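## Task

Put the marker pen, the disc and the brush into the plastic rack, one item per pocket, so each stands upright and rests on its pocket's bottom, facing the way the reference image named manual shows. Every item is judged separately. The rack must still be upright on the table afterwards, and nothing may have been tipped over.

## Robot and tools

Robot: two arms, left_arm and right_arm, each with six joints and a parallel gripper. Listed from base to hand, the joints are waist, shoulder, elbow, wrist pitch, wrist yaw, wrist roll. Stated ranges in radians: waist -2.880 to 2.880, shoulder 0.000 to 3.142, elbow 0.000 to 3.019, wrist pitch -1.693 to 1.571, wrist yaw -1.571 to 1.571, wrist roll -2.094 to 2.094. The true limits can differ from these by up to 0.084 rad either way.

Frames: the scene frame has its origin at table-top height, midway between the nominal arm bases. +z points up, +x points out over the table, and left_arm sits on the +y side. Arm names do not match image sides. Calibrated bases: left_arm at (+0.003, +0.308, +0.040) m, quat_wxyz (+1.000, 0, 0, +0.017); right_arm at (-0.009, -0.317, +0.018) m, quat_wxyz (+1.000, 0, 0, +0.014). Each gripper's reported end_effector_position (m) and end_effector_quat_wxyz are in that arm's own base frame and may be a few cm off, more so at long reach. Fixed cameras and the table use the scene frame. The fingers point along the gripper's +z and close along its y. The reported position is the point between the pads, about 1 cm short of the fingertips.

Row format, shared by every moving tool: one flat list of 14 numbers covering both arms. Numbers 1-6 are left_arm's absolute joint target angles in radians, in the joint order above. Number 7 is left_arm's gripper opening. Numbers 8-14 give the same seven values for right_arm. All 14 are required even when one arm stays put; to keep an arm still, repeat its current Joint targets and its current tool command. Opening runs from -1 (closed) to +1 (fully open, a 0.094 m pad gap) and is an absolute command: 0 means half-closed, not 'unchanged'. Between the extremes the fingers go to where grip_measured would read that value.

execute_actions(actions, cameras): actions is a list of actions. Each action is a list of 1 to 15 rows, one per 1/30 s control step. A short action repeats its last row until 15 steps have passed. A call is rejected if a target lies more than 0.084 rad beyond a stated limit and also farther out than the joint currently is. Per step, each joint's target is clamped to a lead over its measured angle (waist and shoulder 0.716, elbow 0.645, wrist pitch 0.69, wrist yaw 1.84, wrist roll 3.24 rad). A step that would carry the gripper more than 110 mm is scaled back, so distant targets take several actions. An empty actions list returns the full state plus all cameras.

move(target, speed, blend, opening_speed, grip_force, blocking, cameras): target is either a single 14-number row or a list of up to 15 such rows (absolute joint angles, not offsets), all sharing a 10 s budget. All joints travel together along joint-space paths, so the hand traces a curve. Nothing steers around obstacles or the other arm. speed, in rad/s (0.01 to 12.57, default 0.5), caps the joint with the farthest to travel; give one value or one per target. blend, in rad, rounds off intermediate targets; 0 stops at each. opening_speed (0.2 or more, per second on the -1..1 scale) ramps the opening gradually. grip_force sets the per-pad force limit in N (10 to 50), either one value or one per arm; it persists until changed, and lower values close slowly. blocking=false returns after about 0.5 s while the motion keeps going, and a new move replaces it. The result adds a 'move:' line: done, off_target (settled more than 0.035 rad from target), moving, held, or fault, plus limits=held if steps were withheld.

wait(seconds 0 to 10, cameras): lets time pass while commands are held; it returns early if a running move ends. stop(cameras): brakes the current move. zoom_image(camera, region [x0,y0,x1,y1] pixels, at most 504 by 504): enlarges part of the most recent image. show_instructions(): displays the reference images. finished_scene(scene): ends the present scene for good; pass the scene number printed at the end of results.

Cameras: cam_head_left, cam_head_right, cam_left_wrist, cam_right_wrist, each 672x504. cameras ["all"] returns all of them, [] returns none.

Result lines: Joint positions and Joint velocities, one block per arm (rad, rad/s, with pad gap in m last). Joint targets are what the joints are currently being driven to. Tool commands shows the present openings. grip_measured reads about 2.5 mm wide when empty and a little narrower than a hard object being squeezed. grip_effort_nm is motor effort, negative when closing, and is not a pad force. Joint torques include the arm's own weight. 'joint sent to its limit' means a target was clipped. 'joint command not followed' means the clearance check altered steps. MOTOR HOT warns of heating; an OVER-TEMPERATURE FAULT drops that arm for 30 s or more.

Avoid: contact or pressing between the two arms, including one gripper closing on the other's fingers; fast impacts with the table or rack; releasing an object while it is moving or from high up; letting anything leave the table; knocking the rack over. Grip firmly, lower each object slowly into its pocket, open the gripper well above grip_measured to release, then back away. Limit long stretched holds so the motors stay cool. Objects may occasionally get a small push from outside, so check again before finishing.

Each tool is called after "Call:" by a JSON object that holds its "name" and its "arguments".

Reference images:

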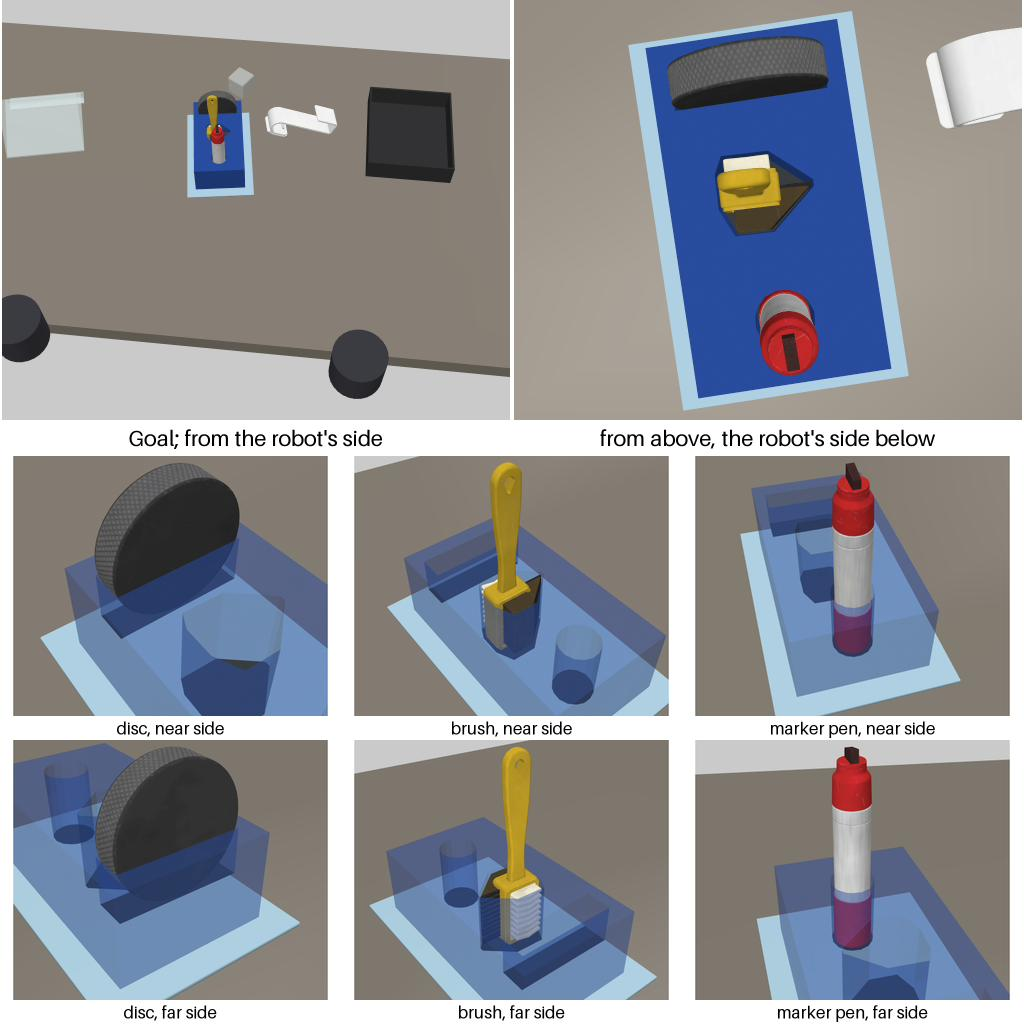

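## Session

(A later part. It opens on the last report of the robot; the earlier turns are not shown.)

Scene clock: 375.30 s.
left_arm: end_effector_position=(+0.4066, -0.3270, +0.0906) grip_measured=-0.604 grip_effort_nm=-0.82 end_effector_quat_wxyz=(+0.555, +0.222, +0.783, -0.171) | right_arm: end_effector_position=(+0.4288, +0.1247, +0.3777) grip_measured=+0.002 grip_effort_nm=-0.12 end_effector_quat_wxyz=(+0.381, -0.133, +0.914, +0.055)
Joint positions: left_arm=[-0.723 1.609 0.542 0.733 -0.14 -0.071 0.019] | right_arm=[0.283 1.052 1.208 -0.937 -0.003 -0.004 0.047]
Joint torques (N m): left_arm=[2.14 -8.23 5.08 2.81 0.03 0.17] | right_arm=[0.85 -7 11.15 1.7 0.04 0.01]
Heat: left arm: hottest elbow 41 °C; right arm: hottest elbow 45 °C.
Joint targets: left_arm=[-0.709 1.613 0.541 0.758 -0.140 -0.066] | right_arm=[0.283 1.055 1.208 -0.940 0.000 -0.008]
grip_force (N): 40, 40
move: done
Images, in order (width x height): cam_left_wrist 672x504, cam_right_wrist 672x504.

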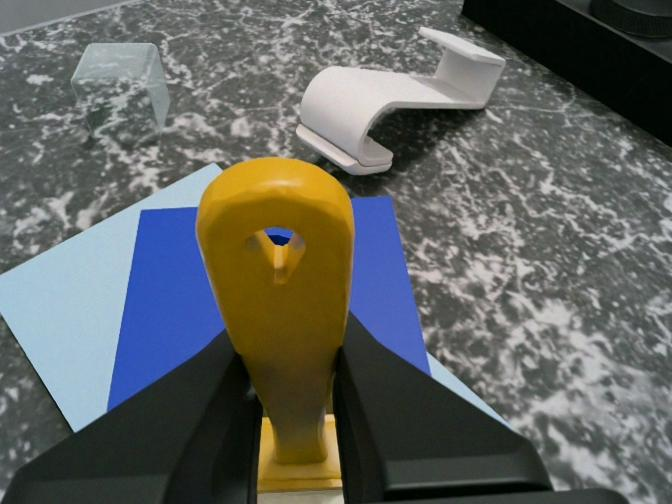

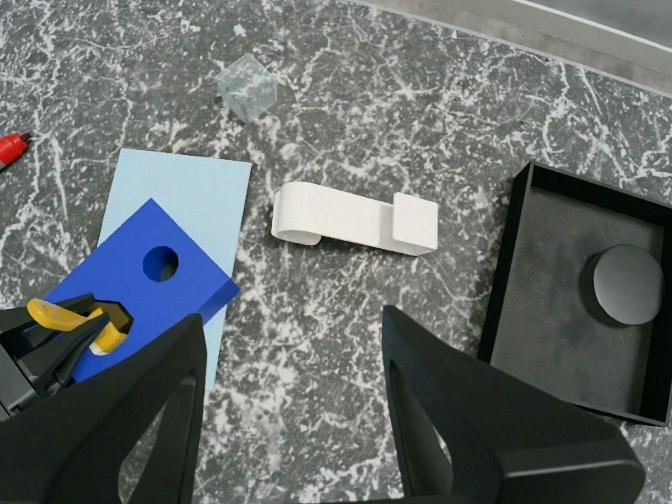

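Call:
{"name": "move", "arguments": {"target": [[-0.709,1.649,0.5365,0.797,-0.14,-0.066,-0.95,0.283,1.055,1.208,-0.94,0,-0.008,0.0]], "speed": 0.08, "cameras": ["cam_right_wrist"]}}

Call:
{"name": "zoom_image", "arguments": {"camera": "cam_right_wrist", "region": [40, 280, 150, 370]}}

Scene clock: 379.37 s.
left_arm: end_effector_position=(+0.4070, -0.3273, +0.0828) grip_measured=-0.604 grip_effort_nm=-0.82 end_effector_quat_wxyz=(+0.557, +0.221, +0.782, -0.172) | right_arm: end_effector_position=(+0.4288, +0.1247, +0.3777) grip_measured=+0.002 grip_effort_nm=-0.12 end_effector_quat_wxyz=(+0.381, -0.133, +0.914, +0.055)
Joint positions: left_arm=[-0.723 1.642 0.538 0.775 -0.14 -0.071 0.019] | right_arm=[0.283 1.052 1.208 -0.937 -0.003 -0.004 0.047]
Joint torques (N m): left_arm=[2.26 -8.18 4.78 2.67 0.02 0.18] | right_arm=[0.97 -6.01 11 1.65 0.06 -0.01]
Heat: left arm: hottest elbow 40 °C; right arm: hottest elbow 45 °C.
Joint targets: left_arm=[-0.709 1.649 0.536 0.797 -0.140 -0.066] | right_arm=[0.283 1.055 1.208 -0.940 0.000 -0.008]
grip_force (N): 40, 40
move: done
Images, in order (width x height): cam_right_wrist 672x504.

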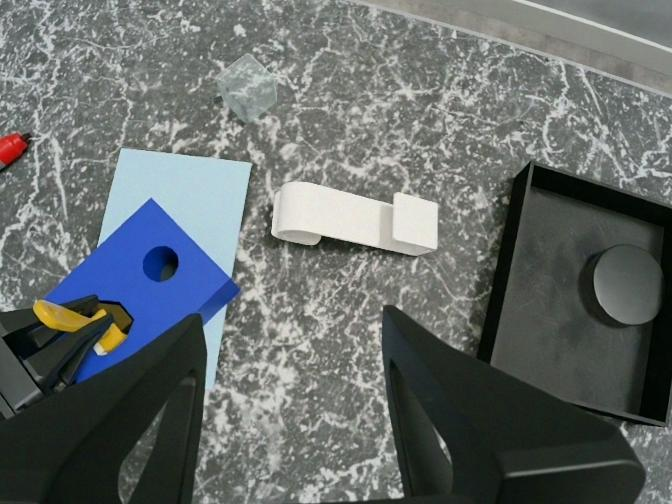

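Scaled by 4.582 from the camera's 672x504 image, which has a finer 960x720 frame.

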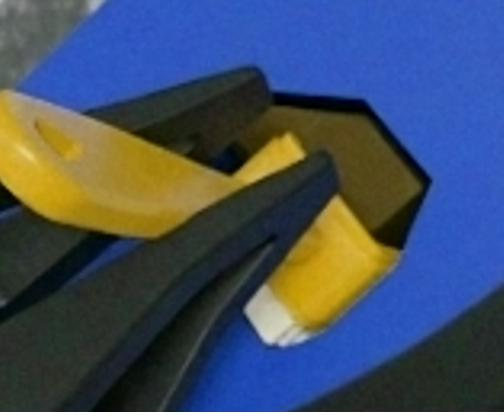

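Call:
{"name": "move", "arguments": {"target": [[-0.709,1.673,0.5345,0.822,-0.14,-0.066,-0.95,0.283,1.055,1.208,-0.94,0,-0.008,0.0]], "speed": 0.08, "cameras": ["cam_right_wrist"]}}

Call:
{"name": "zoom_image", "arguments": {"camera": "cam_right_wrist", "region": [40, 280, 150, 370]}}

Scene clock: 381.93 s.
left_arm: end_effector_position=(+0.4083, -0.3285, +0.0825) grip_measured=-0.604 grip_effort_nm=-0.82 end_effector_quat_wxyz=(+0.563, +0.219, +0.777, -0.175) | right_arm: end_effector_position=(+0.4288, +0.1247, +0.3777) grip_measured=+0.002 grip_effort_nm=-0.11 end_effector_quat_wxyz=(+0.381, -0.133, +0.914, +0.055)
Joint positions: left_arm=[-0.723 1.657 0.538 0.807 -0.14 -0.071 0.019] | right_arm=[0.283 1.052 1.208 -0.937 -0.003 -0.004 0.047]
Joint torques (N m): left_arm=[2.43 -7.65 4.51 2.43 0.02 0.18] | right_arm=[0.67 -6.12 11.08 1.8 0.07 0.05]
Heat: left arm: hottest elbow 40 °C; right arm: hottest elbow 45 °C.
Joint targets: left_arm=[-0.709 1.673 0.534 0.822 -0.140 -0.066] | right_arm=[0.283 1.055 1.208 -0.940 0.000 -0.008]
grip_force (N): 40, 40
move: done
Images, in order (width x height): cam_right_wrist 672x504.

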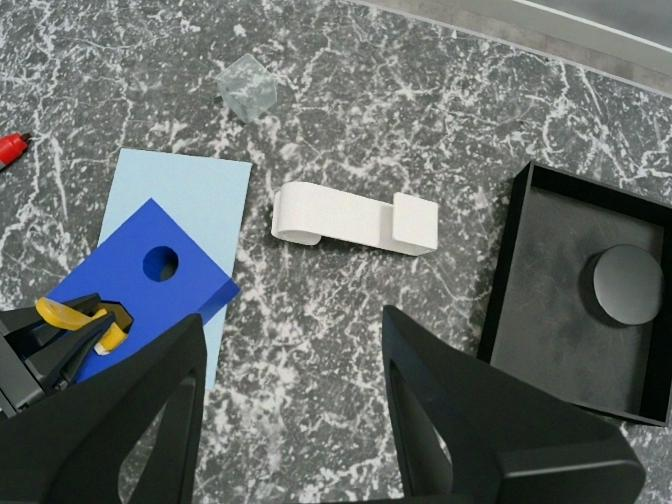

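Scaled by 4.582 from the camera's 672x504 image, which has a finer 960x720 frame.

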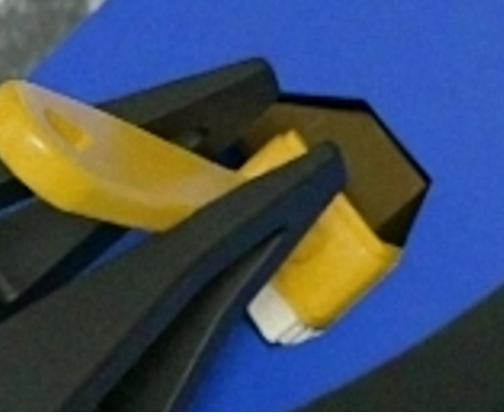

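Call:
{"name": "move", "arguments": {"target": [[-0.715,1.655,0.54,0.808,-0.14,-0.07,-0.95,0.283,1.055,1.208,-0.94,0,-0.008,0.0],[-0.715,1.655,0.54,0.808,-0.14,-0.07,-0.1,0.283,1.055,1.208,-0.94,0,-0.008,0.0],[-0.775,1.297,0.33,0.66,-0.189,-0.066,-0.1,0.283,1.055,1.208,-0.94,0,-0.008,0.0]], "speed": 0.15, "opening_speed": 0.4, "cameras": ["cam_right_wrist","cam_left_wrist","cam_head_left","cam_head_right"]}}

Call:
{"name": "zoom_image", "arguments": {"camera": "cam_right_wrist", "region": [0, 240, 150, 370]}}

Call:
{"name": "zoom_image", "arguments": {"camera": "cam_head_left", "region": [260, 170, 410, 290]}}

Scene clock: 394.67 s.
left_arm: end_effector_position=(+0.3385, -0.2775, +0.1229) grip_measured=-0.103 grip_effort_nm=0.16 end_effector_quat_wxyz=(+0.568, +0.220, +0.775, -0.168) | right_arm: end_effector_position=(+0.4288, +0.1247, +0.3777) grip_measured=+0.002 grip_effort_nm=-0.11 end_effector_quat_wxyz=(+0.381, -0.133, +0.914, +0.055)
Joint positions: left_arm=[-0.76 1.309 0.332 0.669 -0.187 -0.071 0.042] | right_arm=[0.283 1.052 1.208 -0.937 -0.003 -0.004 0.047]
Joint torques (N m): left_arm=[-0.44 -5.42 5.57 1.48 -0.06 0.17] | right_arm=[0.67 -6.36 10.99 1.68 0.02 0]
Heat: left arm: hottest elbow 39 °C; right arm: hottest elbow 45 °C.
Joint targets: left_arm=[-0.775 1.297 0.330 0.660 -0.189 -0.066] | right_arm=[0.283 1.055 1.208 -0.940 0.000 -0.008]
grip_force (N): 40, 40
move: done

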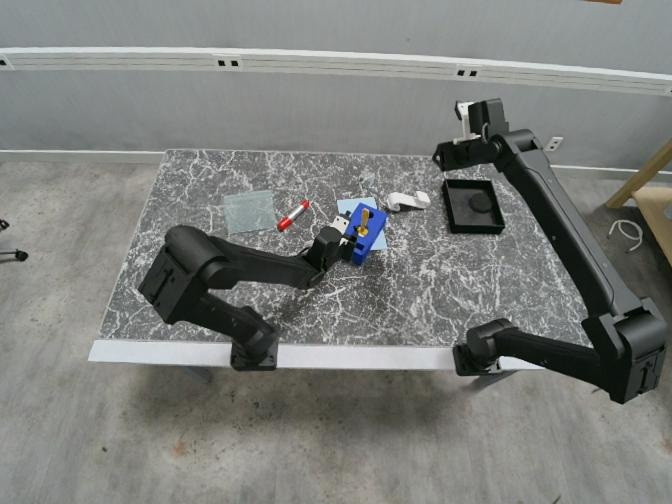

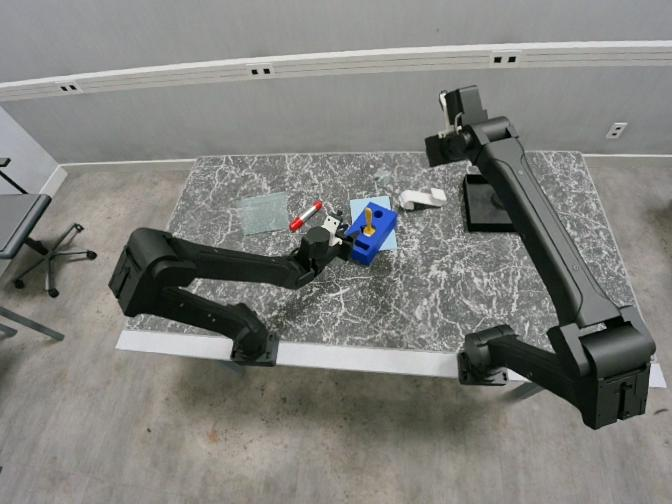

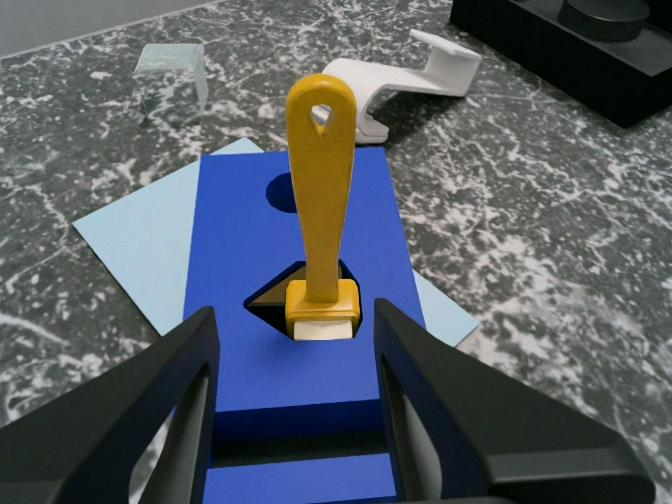

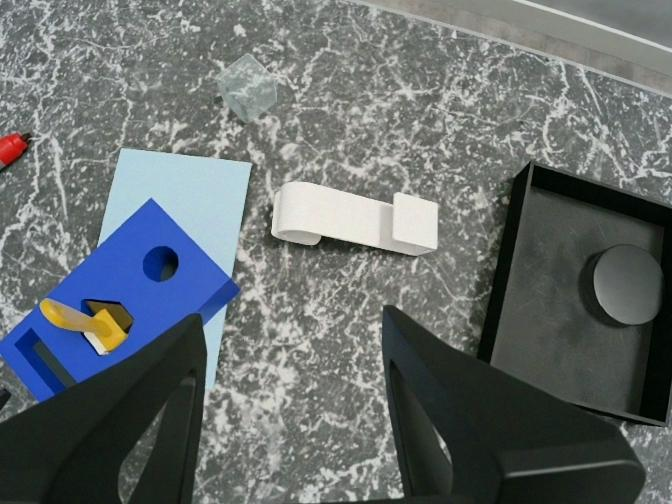

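Scaled by 3.360 from the camera's 672x504 image, which has a finer 960x720 frame.

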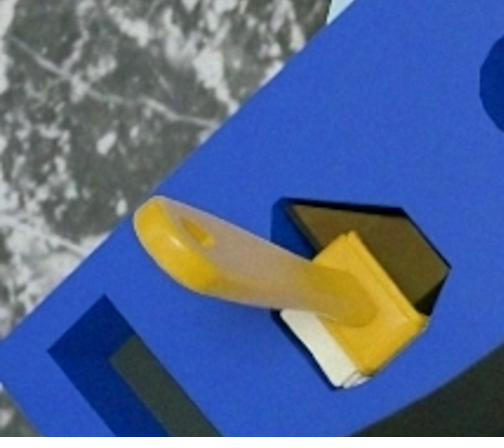

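Scaled by 3.360 from the camera's 672x504 image, which has a finer 960x720 frame.

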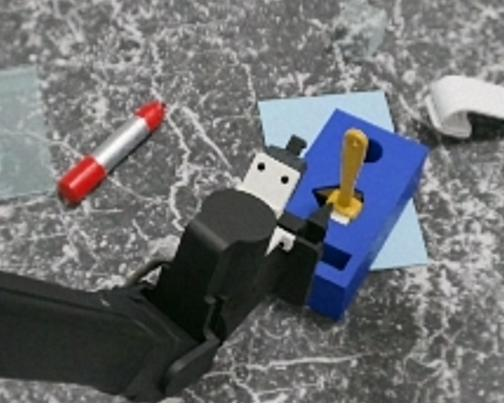

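Call:
{"name": "move", "arguments": {"target": [[-0.775,1.1,0.7,0.3,-0.1,0,-0.1,0.283,1.055,1.208,-0.94,0,-0.008,0.0],[-0.2,1.736,1.54,-1.34,0,0,1.0,0.283,1.055,1.208,-0.94,0,-0.008,0.0]], "speed": 1.0, "blend": [0.1,0], "cameras": ["cam_left_wrist","cam_head_left"]}}

Scene clock: 402.80 s.
left_arm: end_effector_position=(+0.5081, -0.1062, +0.1521) grip_measured=+0.997 grip_effort_nm=0.16 end_effector_quat_wxyz=(-0.003, +0.096, +0.995, +0.001) | right_arm: end_effector_position=(+0.4288, +0.1247, +0.3777) grip_measured=+0.002 grip_effort_nm=-0.11 end_effector_quat_wxyz=(+0.381, -0.133, +0.914, +0.055)
Joint positions: left_arm=[-0.206 1.733 1.487 -1.33 -0.002 -0.014 0.094] | right_arm=[0.283 1.052 1.208 -0.937 -0.003 -0.004 0.047]
Joint torques (N m): left_arm=[1.55 -13.86 11.32 -0.25 0.13 0.29] | right_arm=[0.85 -6.36 11.14 1.72 0.1 0.03]
Heat: left arm: hottest elbow 40 °C; right arm: hottest elbow 45 °C.
Joint targets: left_arm=[-0.200 1.736 1.540 -1.340 0.000 0.000] | right_arm=[0.283 1.055 1.208 -0.940 0.000 -0.008]
grip_force (N): 40, 40
move: off_target (left_arm); target 2's new numbers were sent with left_arm's elbow 0.053 rad from that target; left_arm: the elbow is farthest, 0.053 rad from its target
Images, in order (width x height): cam_head_left 672x504, cam_left_wrist 672x504.

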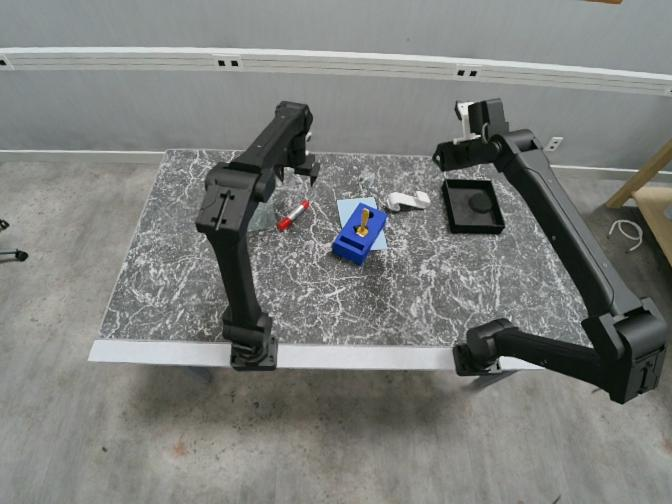

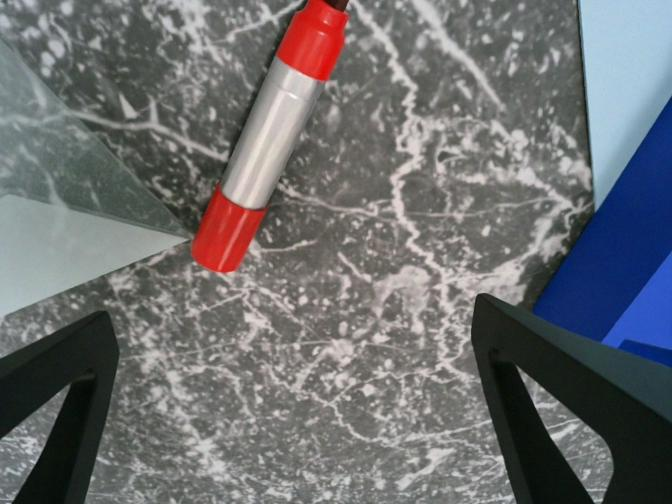

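Call:
{"name": "move", "arguments": {"target": [[-0.2125,2.007,1.60,-1.456,-0.148,0.434,0.25,0.283,1.055,1.208,-0.94,0,-0.008,0.0]], "speed": 0.6, "cameras": ["cam_left_wrist","cam_head_left"]}}

Scene clock: 414.30 s.
left_arm: end_effector_position=(+0.5024, -0.0795, +0.0430) grip_measured=+0.252 grip_effort_nm=-0.11 end_effector_quat_wxyz=(-0.170, +0.314, +0.933, +0.054) | right_arm: end_effector_position=(+0.4288, +0.1247, +0.3777) grip_measured=+0.002 grip_effort_nm=-0.11 end_effector_quat_wxyz=(+0.381, -0.133, +0.914, +0.055)
Joint positions: left_arm=[-0.206 2.011 1.555 -1.444 -0.146 0.419 0.059] | right_arm=[0.283 1.052 1.208 -0.937 -0.003 -0.004 0.047]
Joint torques (N m): left_arm=[0.44 -16.85 9.73 -0.99 -0.09 0.3] | right_arm=[0.62 -6.24 11.25 1.72 0.05 -0.01]
Heat: left arm: hottest elbow 42 °C; right arm: hottest elbow 45 °C.
Joint targets: left_arm=[-0.213 2.007 1.600 -1.456 -0.148 0.434] | right_arm=[0.283 1.055 1.208 -0.940 0.000 -0.008]
grip_force (N): 40, 40
move: off_target (left_arm); left_arm: the elbow is farthest, 0.045 rad from its target
Images, in order (width x height): cam_head_left 672x504, cam_left_wrist 672x504.

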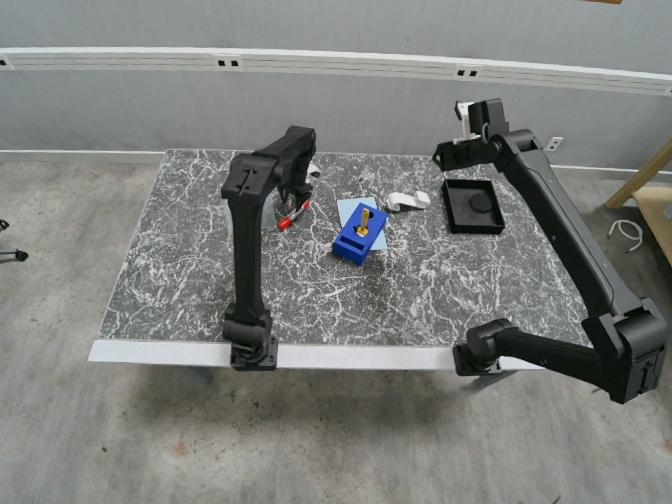

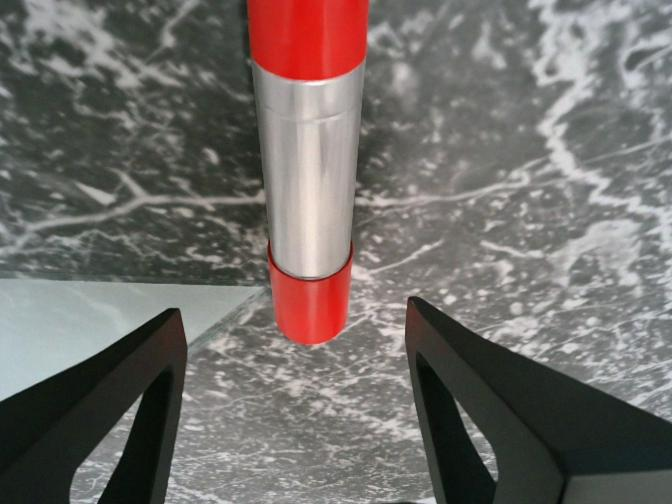

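Call:
{"name": "move", "arguments": {"target": [[-0.22,2.075,1.545,-1.355,-0.148,0.434,0.25,0.283,1.055,1.208,-0.94,0,-0.008,0.0]], "speed": 0.3, "cameras": ["cam_left_wrist"]}}

Scene clock: 419.30 s.
left_arm: end_effector_position=(+0.5079, -0.0806, +0.0003) grip_measured=+0.252 grip_effort_nm=-0.10 end_effector_quat_wxyz=(-0.171, +0.314, +0.932, +0.054) | right_arm: end_effector_position=(+0.4288, +0.1247, +0.3777) grip_measured=+0.002 grip_effort_nm=-0.12 end_effector_quat_wxyz=(+0.381, -0.133, +0.914, +0.055)
Joint positions: left_arm=[-0.206 2.079 1.542 -1.365 -0.146 0.419 0.059] | right_arm=[0.283 1.052 1.208 -0.937 -0.003 -0.004 0.047]
Joint torques (N m): left_arm=[-0.38 -17.14 6.52 -0.12 -0.09 0.29] | right_arm=[1.26 -6.07 11.23 1.7 0.1 0.01]
Heat: left arm: hottest elbow 42 °C; right arm: hottest elbow 45 °C.
Joint targets: left_arm=[-0.220 2.075 1.545 -1.355 -0.148 0.434] | right_arm=[0.283 1.055 1.208 -0.940 0.000 -0.008]
grip_force (N): 40, 40
move: done
Images, in order (width x height): cam_left_wrist 672x504.

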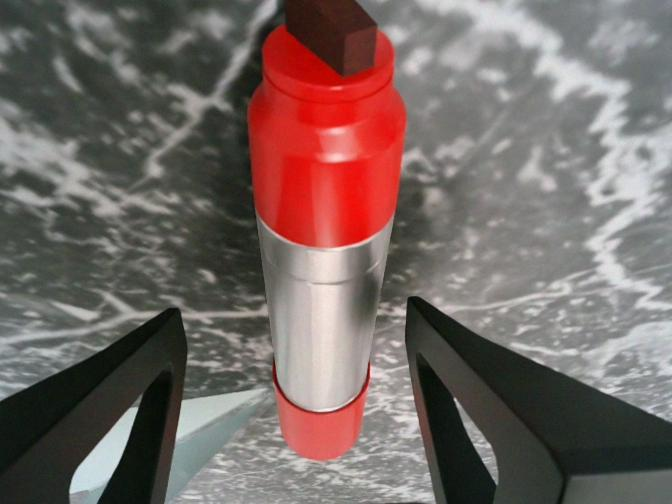

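Call:
{"name": "move", "arguments": {"target": [[-0.24,2.116,1.549,-1.305,-0.144,0.425,0.25,0.283,1.055,1.208,-0.94,0,-0.008,0.0]], "speed": 0.2, "cameras": ["cam_left_wrist"]}}

Scene clock: 426.17 s.
left_arm: end_effector_position=(+0.5137, -0.0909, -0.0126) grip_measured=+0.252 grip_effort_nm=-0.09 end_effector_quat_wxyz=(-0.159, +0.322, +0.931, +0.058) | right_arm: end_effector_position=(+0.4288, +0.1247, +0.3777) grip_measured=+0.002 grip_effort_nm=-0.12 end_effector_quat_wxyz=(+0.381, -0.133, +0.914, +0.055)
Joint positions: left_arm=[-0.223 2.098 1.542 -1.322 -0.148 0.42 0.059] | right_arm=[0.283 1.052 1.208 -0.937 -0.003 -0.004 0.047]
Joint torques (N m): left_arm=[-0.38 -15.74 6.71 0.24 0.14 0.18] | right_arm=[0.38 -6.01 11.07 1.7 0.06 0.02]
Heat: left arm: hottest elbow 42 °C; right arm: hottest elbow 45 °C.
Joint targets: left_arm=[-0.240 2.116 1.549 -1.305 -0.144 0.425] | right_arm=[0.283 1.055 1.208 -0.940 0.000 -0.008]
grip_force (N): 40, 40
move: done
Images, in order (width x height): cam_left_wrist 672x504.

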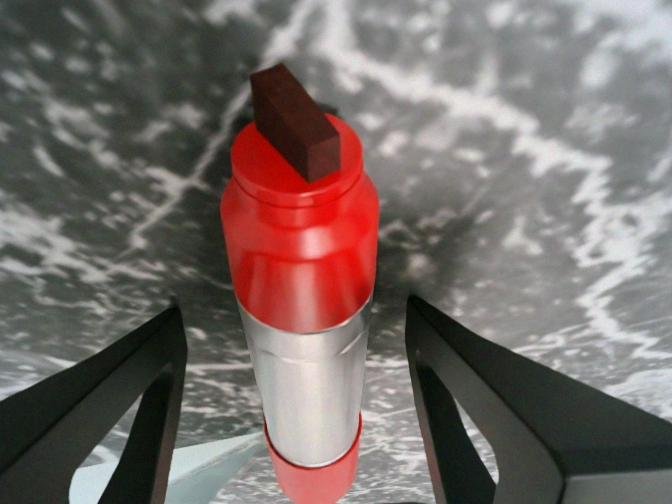

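Call:
{"name": "move", "arguments": {"target": [[-0.235,2.10,1.549,-1.315,-0.146,0.425,0.25,0.283,1.055,1.208,-0.94,0,-0.008,0.0],[-0.235,2.10,1.549,-1.315,-0.146,0.425,-0.7,0.283,1.055,1.208,-0.94,0,-0.008,0.0]], "speed": 0.2, "opening_speed": 0.5, "cameras": ["cam_left_wrist"]}}

Scene clock: 433.17 s.
left_arm: end_effector_position=(+0.5130, -0.0926, -0.0122) grip_measured=-0.406 grip_effort_nm=-0.82 end_effector_quat_wxyz=(-0.159, +0.323, +0.931, +0.056) | right_arm: end_effector_position=(+0.4288, +0.1247, +0.3777) grip_measured=+0.002 grip_effort_nm=-0.12 end_effector_quat_wxyz=(+0.381, -0.133, +0.914, +0.055)
Joint positions: left_arm=[-0.226 2.097 1.542 -1.324 -0.144 0.42 0.028] | right_arm=[0.283 1.052 1.208 -0.937 -0.003 -0.004 0.047]
Joint torques (N m): left_arm=[0.21 -16.97 6.75 -0.12 -0.1 0.18] | right_arm=[0.32 -6.24 11.18 1.87 0.05 0.03]
Heat: left arm: hottest elbow 42 °C; right arm: hottest elbow 45 °C.
Joint targets: left_arm=[-0.235 2.100 1.549 -1.315 -0.146 0.425] | right_arm=[0.283 1.055 1.208 -0.940 0.000 -0.008]
grip_force (N): 40, 40
move: done
Images, in order (width x height): cam_left_wrist 672x504.

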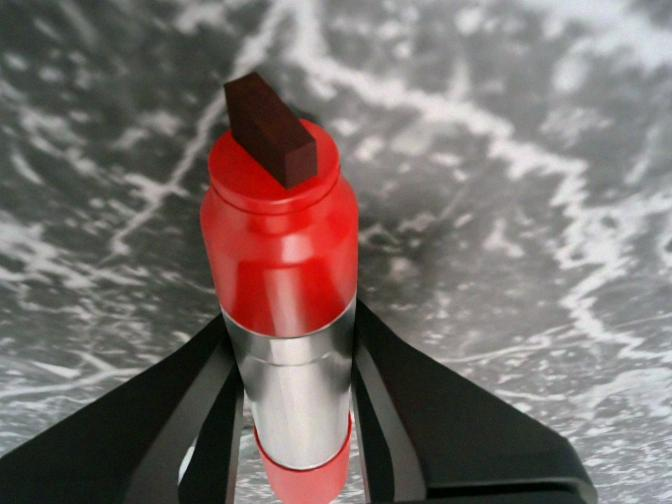

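Call:
{"name": "move", "arguments": {"target": [[-0.235,1.98,1.72,-1.45,-0.144,0.425,-0.7,0.283,1.055,1.208,-0.94,0,-0.008,0.0],[-0.2,1.7,1.6,-0.9,0.5,0.6,-0.7,0.283,1.055,1.208,-0.94,0,-0.008,0.0],[-0.371,1.657,1.24,-0.35,1.091,0.773,-0.7,0.283,1.055,1.208,-0.94,0,-0.008,0.0]], "speed": 0.6, "blend": [0.05,0.15,0], "cameras": ["all"]}}

Scene clock: 450.80 s.
left_arm: end_effector_position=(+0.4904, -0.3501, +0.2223) grip_measured=-0.406 grip_effort_nm=-0.82 end_effector_quat_wxyz=(+0.405, +0.584, +0.573, -0.409) | right_arm: end_effector_position=(+0.4288, +0.1247, +0.3777) grip_measured=+0.002 grip_effort_nm=-0.11 end_effector_quat_wxyz=(+0.381, -0.133, +0.914, +0.055)
Joint positions: left_arm=[-0.361 1.682 1.237 -0.37 1.087 0.758 0.028] | right_arm=[0.283 1.052 1.208 -0.937 -0.003 -0.004 0.047]
Joint torques (N m): left_arm=[0.09 -15.33 8.01 1.96 0.67 0.26] | right_arm=[0.67 -6.48 11.19 1.7 0.07 0.02]
Heat: left arm: hottest elbow 42 °C; right arm: hottest elbow 45 °C.
Joint targets: left_arm=[-0.371 1.657 1.240 -0.350 1.091 0.773] | right_arm=[0.283 1.055 1.208 -0.940 0.000 -0.008]
grip_force (N): 40, 40
move: done

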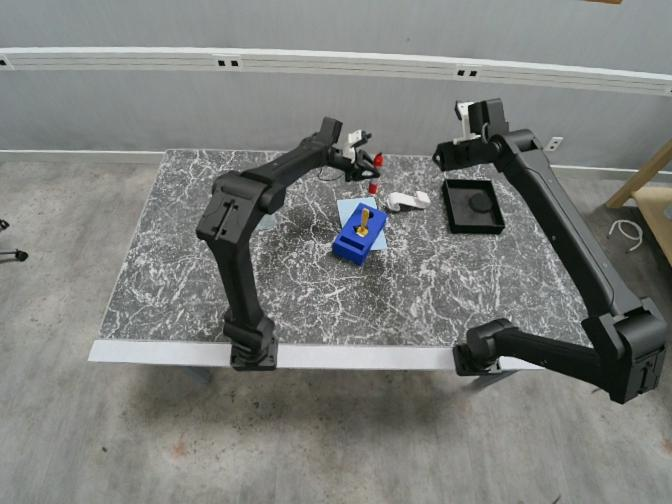

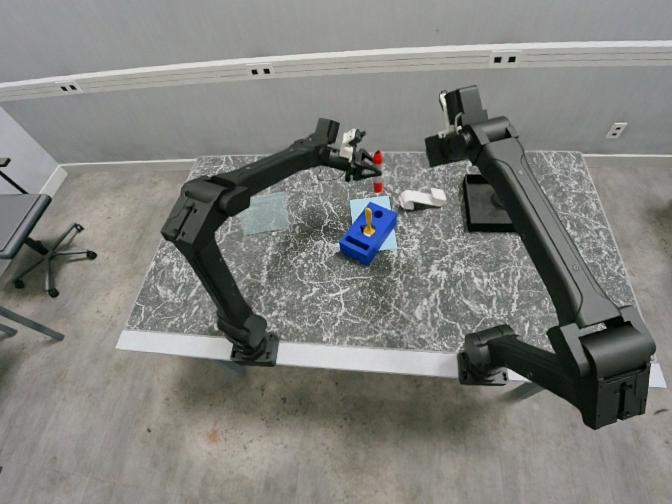

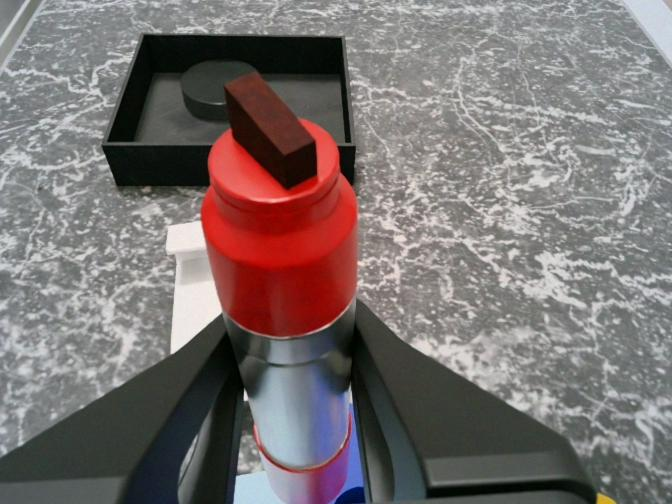

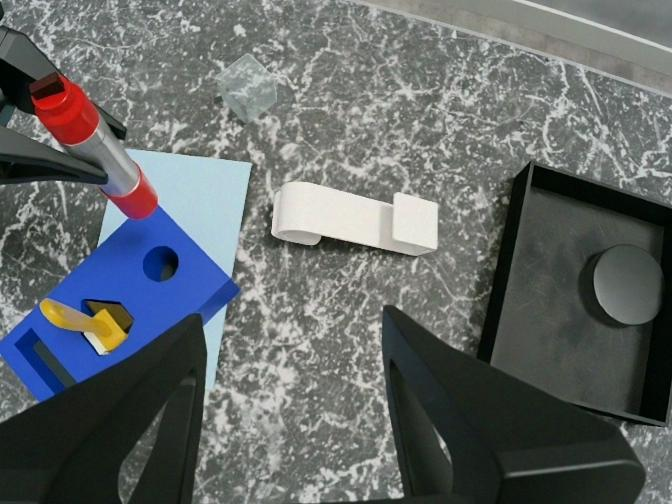

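Call:
{"name": "move", "arguments": {"target": [[-0.385,1.783,1.103,-0.14,1.093,0.788,-0.7,0.283,1.055,1.208,-0.94,0,-0.008,0.0]], "speed": 0.3, "cameras": ["cam_left_wrist","cam_right_wrist"]}}

Call:
{"name": "zoom_image", "arguments": {"camera": "cam_right_wrist", "region": [40, 120, 240, 320]}}

Scene clock: 464.27 s.
left_arm: end_effector_position=(+0.4737, -0.3498, +0.1316) grip_measured=-0.406 grip_effort_nm=-0.82 end_effector_quat_wxyz=(+0.397, +0.588, +0.570, -0.414) | right_arm: end_effector_position=(+0.4288, +0.1247, +0.3777) grip_measured=+0.002 grip_effort_nm=-0.11 end_effector_quat_wxyz=(+0.381, -0.133, +0.914, +0.055)
Joint positions: left_arm=[-0.37 1.783 1.104 -0.159 1.093 0.774 0.028] | right_arm=[0.283 1.052 1.208 -0.937 -0.003 -0.004 0.047]
Joint torques (N m): left_arm=[-0.32 -13.68 6.75 1.94 0.52 0.28] | right_arm=[0.67 -6.77 11.25 1.63 0.08 0.01]
Heat: left arm: hottest elbow 41 °C; right arm: hottest elbow 45 °C.
Joint targets: left_arm=[-0.385 1.783 1.103 -0.140 1.093 0.788] | right_arm=[0.283 1.055 1.208 -0.940 0.000 -0.008]
grip_force (N): 40, 40
move: done
Images, in order (width x height): cam_left_wrist 672x504, cam_right_wrist 672x504.

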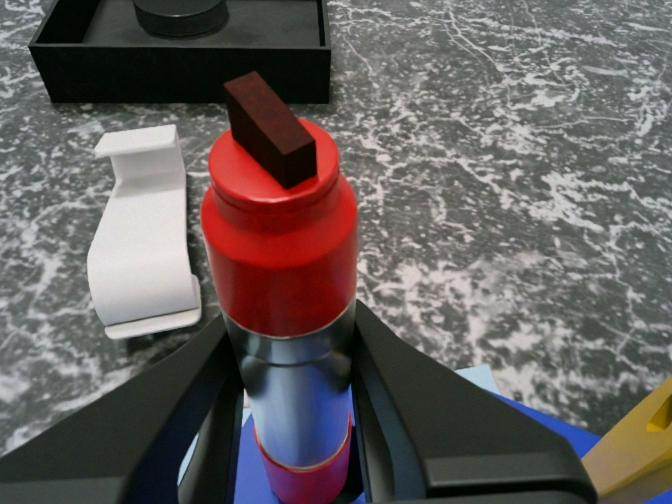

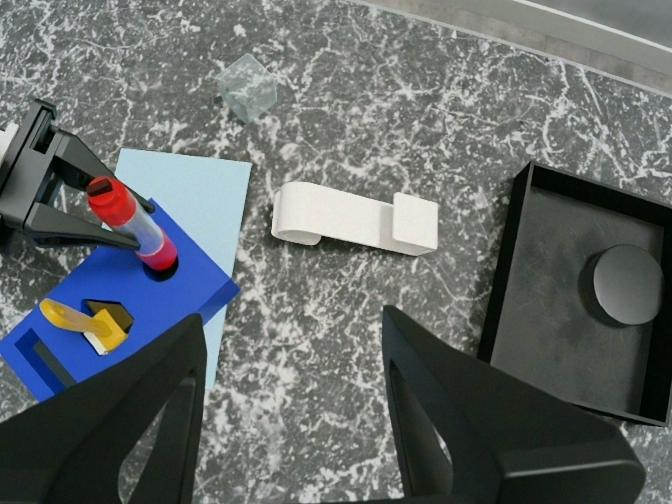

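Scaled by 2.520 from the camera's 672x504 image, which has a finer 960x720 frame.

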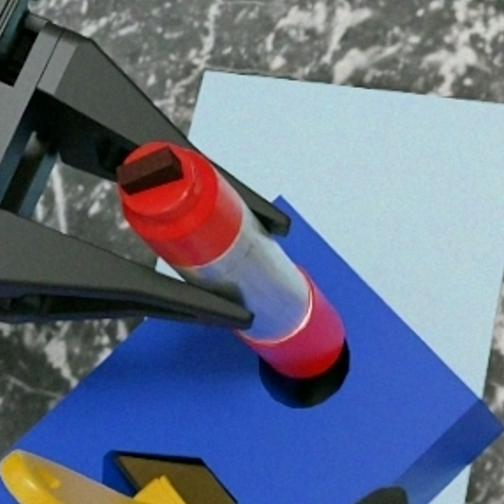

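Call:
{"name": "move", "arguments": {"target": [[-0.385,1.796,1.094,-0.112,1.093,0.788,-0.7,0.283,1.055,1.208,-0.94,0,-0.008,0.0]], "speed": 0.15, "cameras": ["cam_left_wrist","cam_right_wrist"]}}

Call:
{"name": "zoom_image", "arguments": {"camera": "cam_right_wrist", "region": [100, 200, 200, 300]}}

Scene clock: 471.03 s.
left_arm: end_effector_position=(+0.4739, -0.3502, +0.1308) grip_measured=-0.406 grip_effort_nm=-0.82 end_effector_quat_wxyz=(+0.404, +0.591, +0.565, -0.411) | right_arm: end_effector_position=(+0.4288, +0.1247, +0.3777) grip_measured=+0.002 grip_effort_nm=-0.11 end_effector_quat_wxyz=(+0.381, -0.133, +0.914, +0.055)
Joint positions: left_arm=[-0.37 1.784 1.095 -0.13 1.093 0.774 0.028] | right_arm=[0.283 1.052 1.208 -0.937 -0.003 -0.004 0.047]
Joint torques (N m): left_arm=[-0.44 -12.69 6.69 1.84 0.52 0.28] | right_arm=[0.56 -6.36 11.14 1.55 0.09 0.03]
Heat: left arm: hottest elbow 41 °C; right arm: hottest elbow 45 °C.
Joint targets: left_arm=[-0.385 1.796 1.094 -0.112 1.093 0.788] | right_arm=[0.283 1.055 1.208 -0.940 0.000 -0.008]
grip_force (N): 40, 40
move: done
Images, in order (width x height): cam_left_wrist 672x504, cam_right_wrist 672x504.

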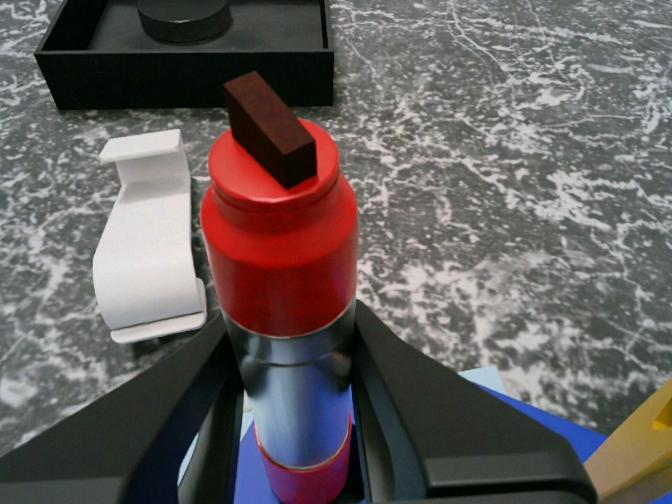

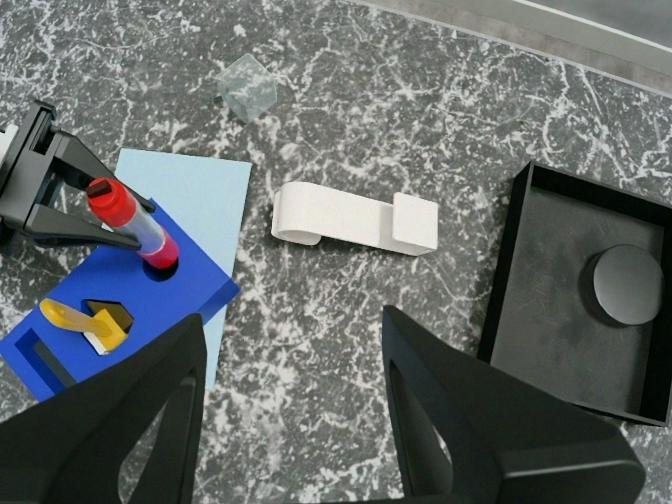

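Scaled by 5.040 from the camera's 672x504 image, which has a finer 960x720 frame.

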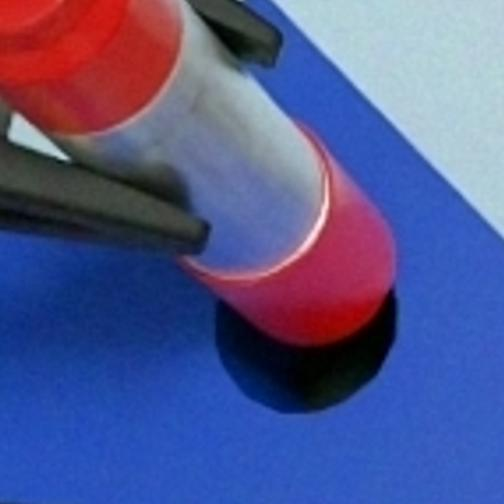

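Call:
{"name": "move", "arguments": {"target": [[-0.385,1.75,1.13,-0.16,1.093,0.788,-0.7,0.283,1.055,1.208,-0.94,0,-0.008,0.0],[-0.402,1.735,1.085,-0.13,1.08,0.762,-0.7,0.283,1.055,1.208,-0.94,0,-0.008,0.0],[-0.402,1.765,1.072,-0.105,1.08,0.762,-0.7,0.283,1.055,1.208,-0.94,0,-0.008,0.0]], "speed": 0.15, "blend": [0.005,0.005,0], "cameras": ["cam_right_wrist"]}}

Call:
{"name": "zoom_image", "arguments": {"camera": "cam_right_wrist", "region": [100, 200, 200, 300]}}

Scene clock: 480.73 s.
left_arm: end_effector_position=(+0.4608, -0.3554, +0.1318) grip_measured=-0.406 grip_effort_nm=-0.82 end_effector_quat_wxyz=(+0.401, +0.596, +0.562, -0.409) | right_arm: end_effector_position=(+0.4288, +0.1247, +0.3777) grip_measured=+0.002 grip_effort_nm=-0.12 end_effector_quat_wxyz=(+0.381, -0.133, +0.914, +0.055)
Joint positions: left_arm=[-0.389 1.762 1.069 -0.125 1.08 0.774 0.028] | right_arm=[0.283 1.052 1.208 -0.937 -0.003 -0.004 0.047]
Joint torques (N m): left_arm=[-0.15 -13.04 6.93 1.96 0.52 -0.01] | right_arm=[0.62 -6.48 11.18 1.69 0.05 0.04]
Heat: left arm: hottest elbow 40 °C; right arm: hottest elbow 45 °C.
Joint targets: left_arm=[-0.402 1.765 1.072 -0.105 1.080 0.762] | right_arm=[0.283 1.055 1.208 -0.940 0.000 -0.008]
grip_force (N): 40, 40
move: done
Images, in order (width x height): cam_right_wrist 672x504.

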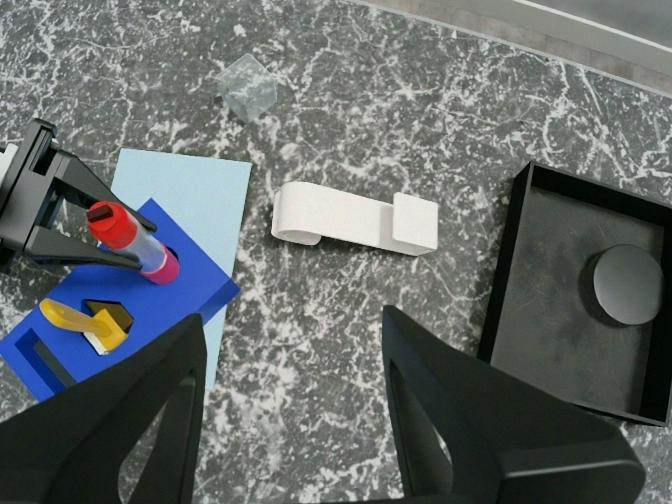

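Scaled by 5.040 from the camera's 672x504 image, which has a finer 960x720 frame.

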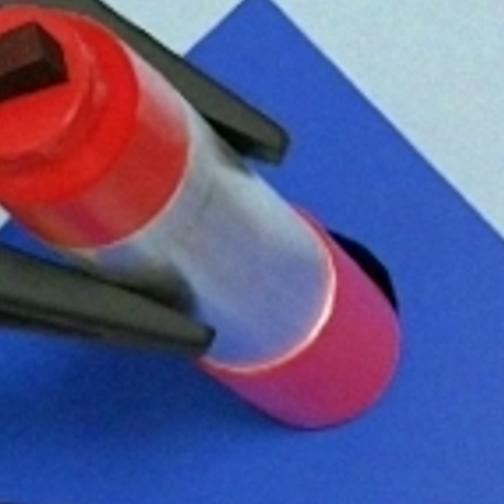

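Call:
{"name": "move", "arguments": {"target": [[-0.374,1.755,1.10,-0.13,1.08,0.767,-0.7,0.283,1.055,1.208,-0.94,0,-0.008,0.0],[-0.374,1.779,1.07,-0.086,1.08,0.767,-0.7,0.283,1.055,1.208,-0.94,0,-0.008,0.0]], "speed": 0.12, "cameras": ["cam_right_wrist"]}}

Call:
{"name": "zoom_image", "arguments": {"camera": "cam_right_wrist", "region": [100, 200, 200, 300]}}

Scene clock: 486.60 s.
left_arm: end_effector_position=(+0.4629, -0.3561, +0.1306) grip_measured=-0.406 grip_effort_nm=-0.82 end_effector_quat_wxyz=(+0.406, +0.598, +0.558, -0.407) | right_arm: end_effector_position=(+0.4288, +0.1247, +0.3777) grip_measured=+0.002 grip_effort_nm=-0.11 end_effector_quat_wxyz=(+0.381, -0.133, +0.914, +0.055)
Joint positions: left_arm=[-0.389 1.768 1.069 -0.104 1.081 0.774 0.028] | right_arm=[0.283 1.052 1.208 -0.937 -0.003 -0.004 0.047]
Joint torques (N m): left_arm=[2.49 -12.57 6.82 1.92 0.48 0.05] | right_arm=[0.44 -6.07 11.25 1.7 0.04 0.03]
Heat: left arm: hottest elbow 40 °C; right arm: hottest elbow 45 °C.
Joint targets: left_arm=[-0.374 1.779 1.070 -0.086 1.080 0.767] | right_arm=[0.283 1.055 1.208 -0.940 0.000 -0.008]
grip_force (N): 40, 40
move: done
Images, in order (width x height): cam_right_wrist 672x504.

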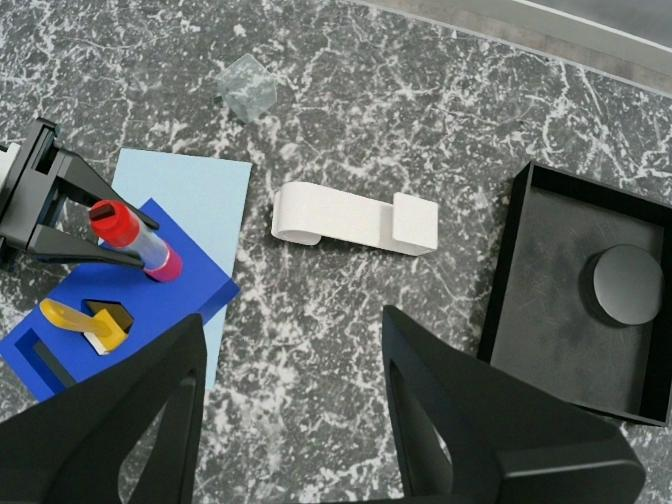

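Scaled by 5.040 from the camera's 672x504 image, which has a finer 960x720 frame.

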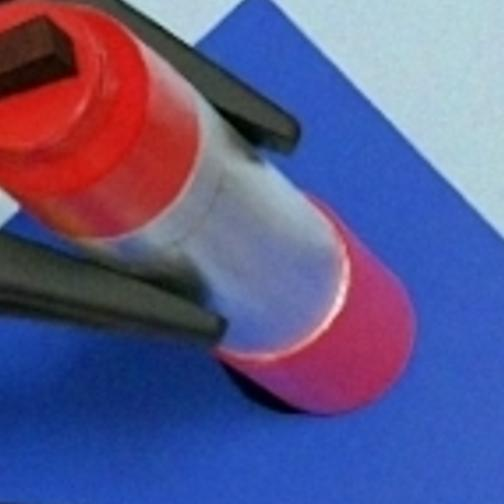

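Call:
{"name": "move", "arguments": {"target": [[-0.368,1.75,1.09,-0.12,1.08,0.767,-0.7,0.283,1.055,1.208,-0.94,0,-0.008,0.0],[-0.368,1.777,1.059,-0.082,1.08,0.767,-0.7,0.283,1.055,1.208,-0.94,0,-0.008,0.0]], "speed": 0.12, "cameras": ["cam_right_wrist"]}}

Call:
{"name": "zoom_image", "arguments": {"camera": "cam_right_wrist", "region": [100, 200, 200, 300]}}

Scene clock: 492.30 s.
left_arm: end_effector_position=(+0.4635, -0.3537, +0.1298) grip_measured=-0.406 grip_effort_nm=-0.82 end_effector_quat_wxyz=(+0.409, +0.597, +0.559, -0.406) | right_arm: end_effector_position=(+0.4288, +0.1247, +0.3777) grip_measured=+0.002 grip_effort_nm=-0.11 end_effector_quat_wxyz=(+0.381, -0.133, +0.914, +0.055)
Joint positions: left_arm=[-0.384 1.768 1.064 -0.097 1.083 0.774 0.028] | right_arm=[0.283 1.052 1.208 -0.937 -0.003 -0.004 0.047]
Joint torques (N m): left_arm=[2.49 -12.75 6.35 1.77 0.41 0.06] | right_arm=[0.56 -6.3 11.22 1.63 0.03 0.01]
Heat: left arm: hottest elbow 40 °C; right arm: hottest elbow 45 °C.
Joint targets: left_arm=[-0.368 1.777 1.059 -0.082 1.080 0.767] | right_arm=[0.283 1.055 1.208 -0.940 0.000 -0.008]
grip_force (N): 40, 40
move: done
Images, in order (width x height): cam_right_wrist 672x504.

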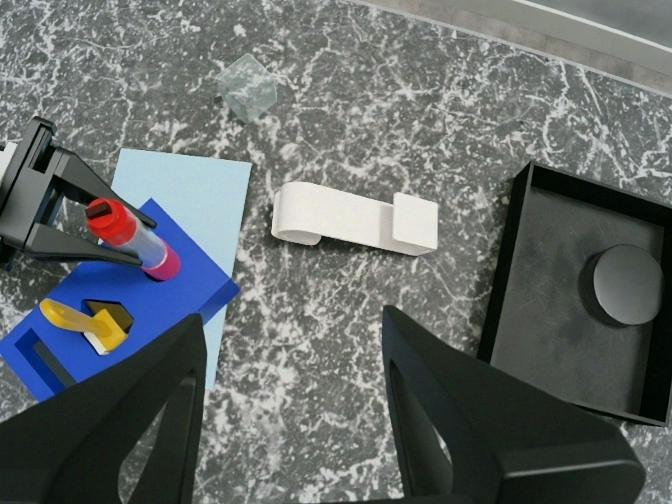

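Scaled by 5.040 from the camera's 672x504 image, which has a finer 960x720 frame.

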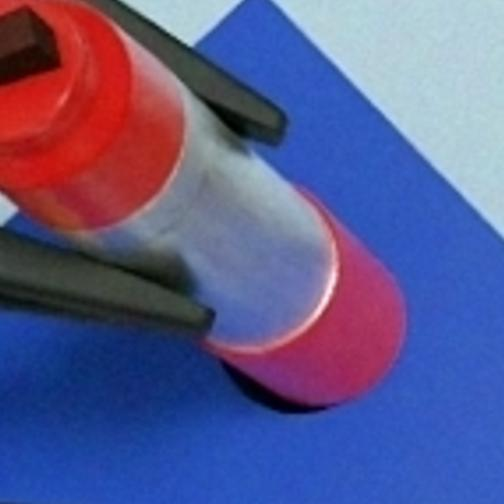

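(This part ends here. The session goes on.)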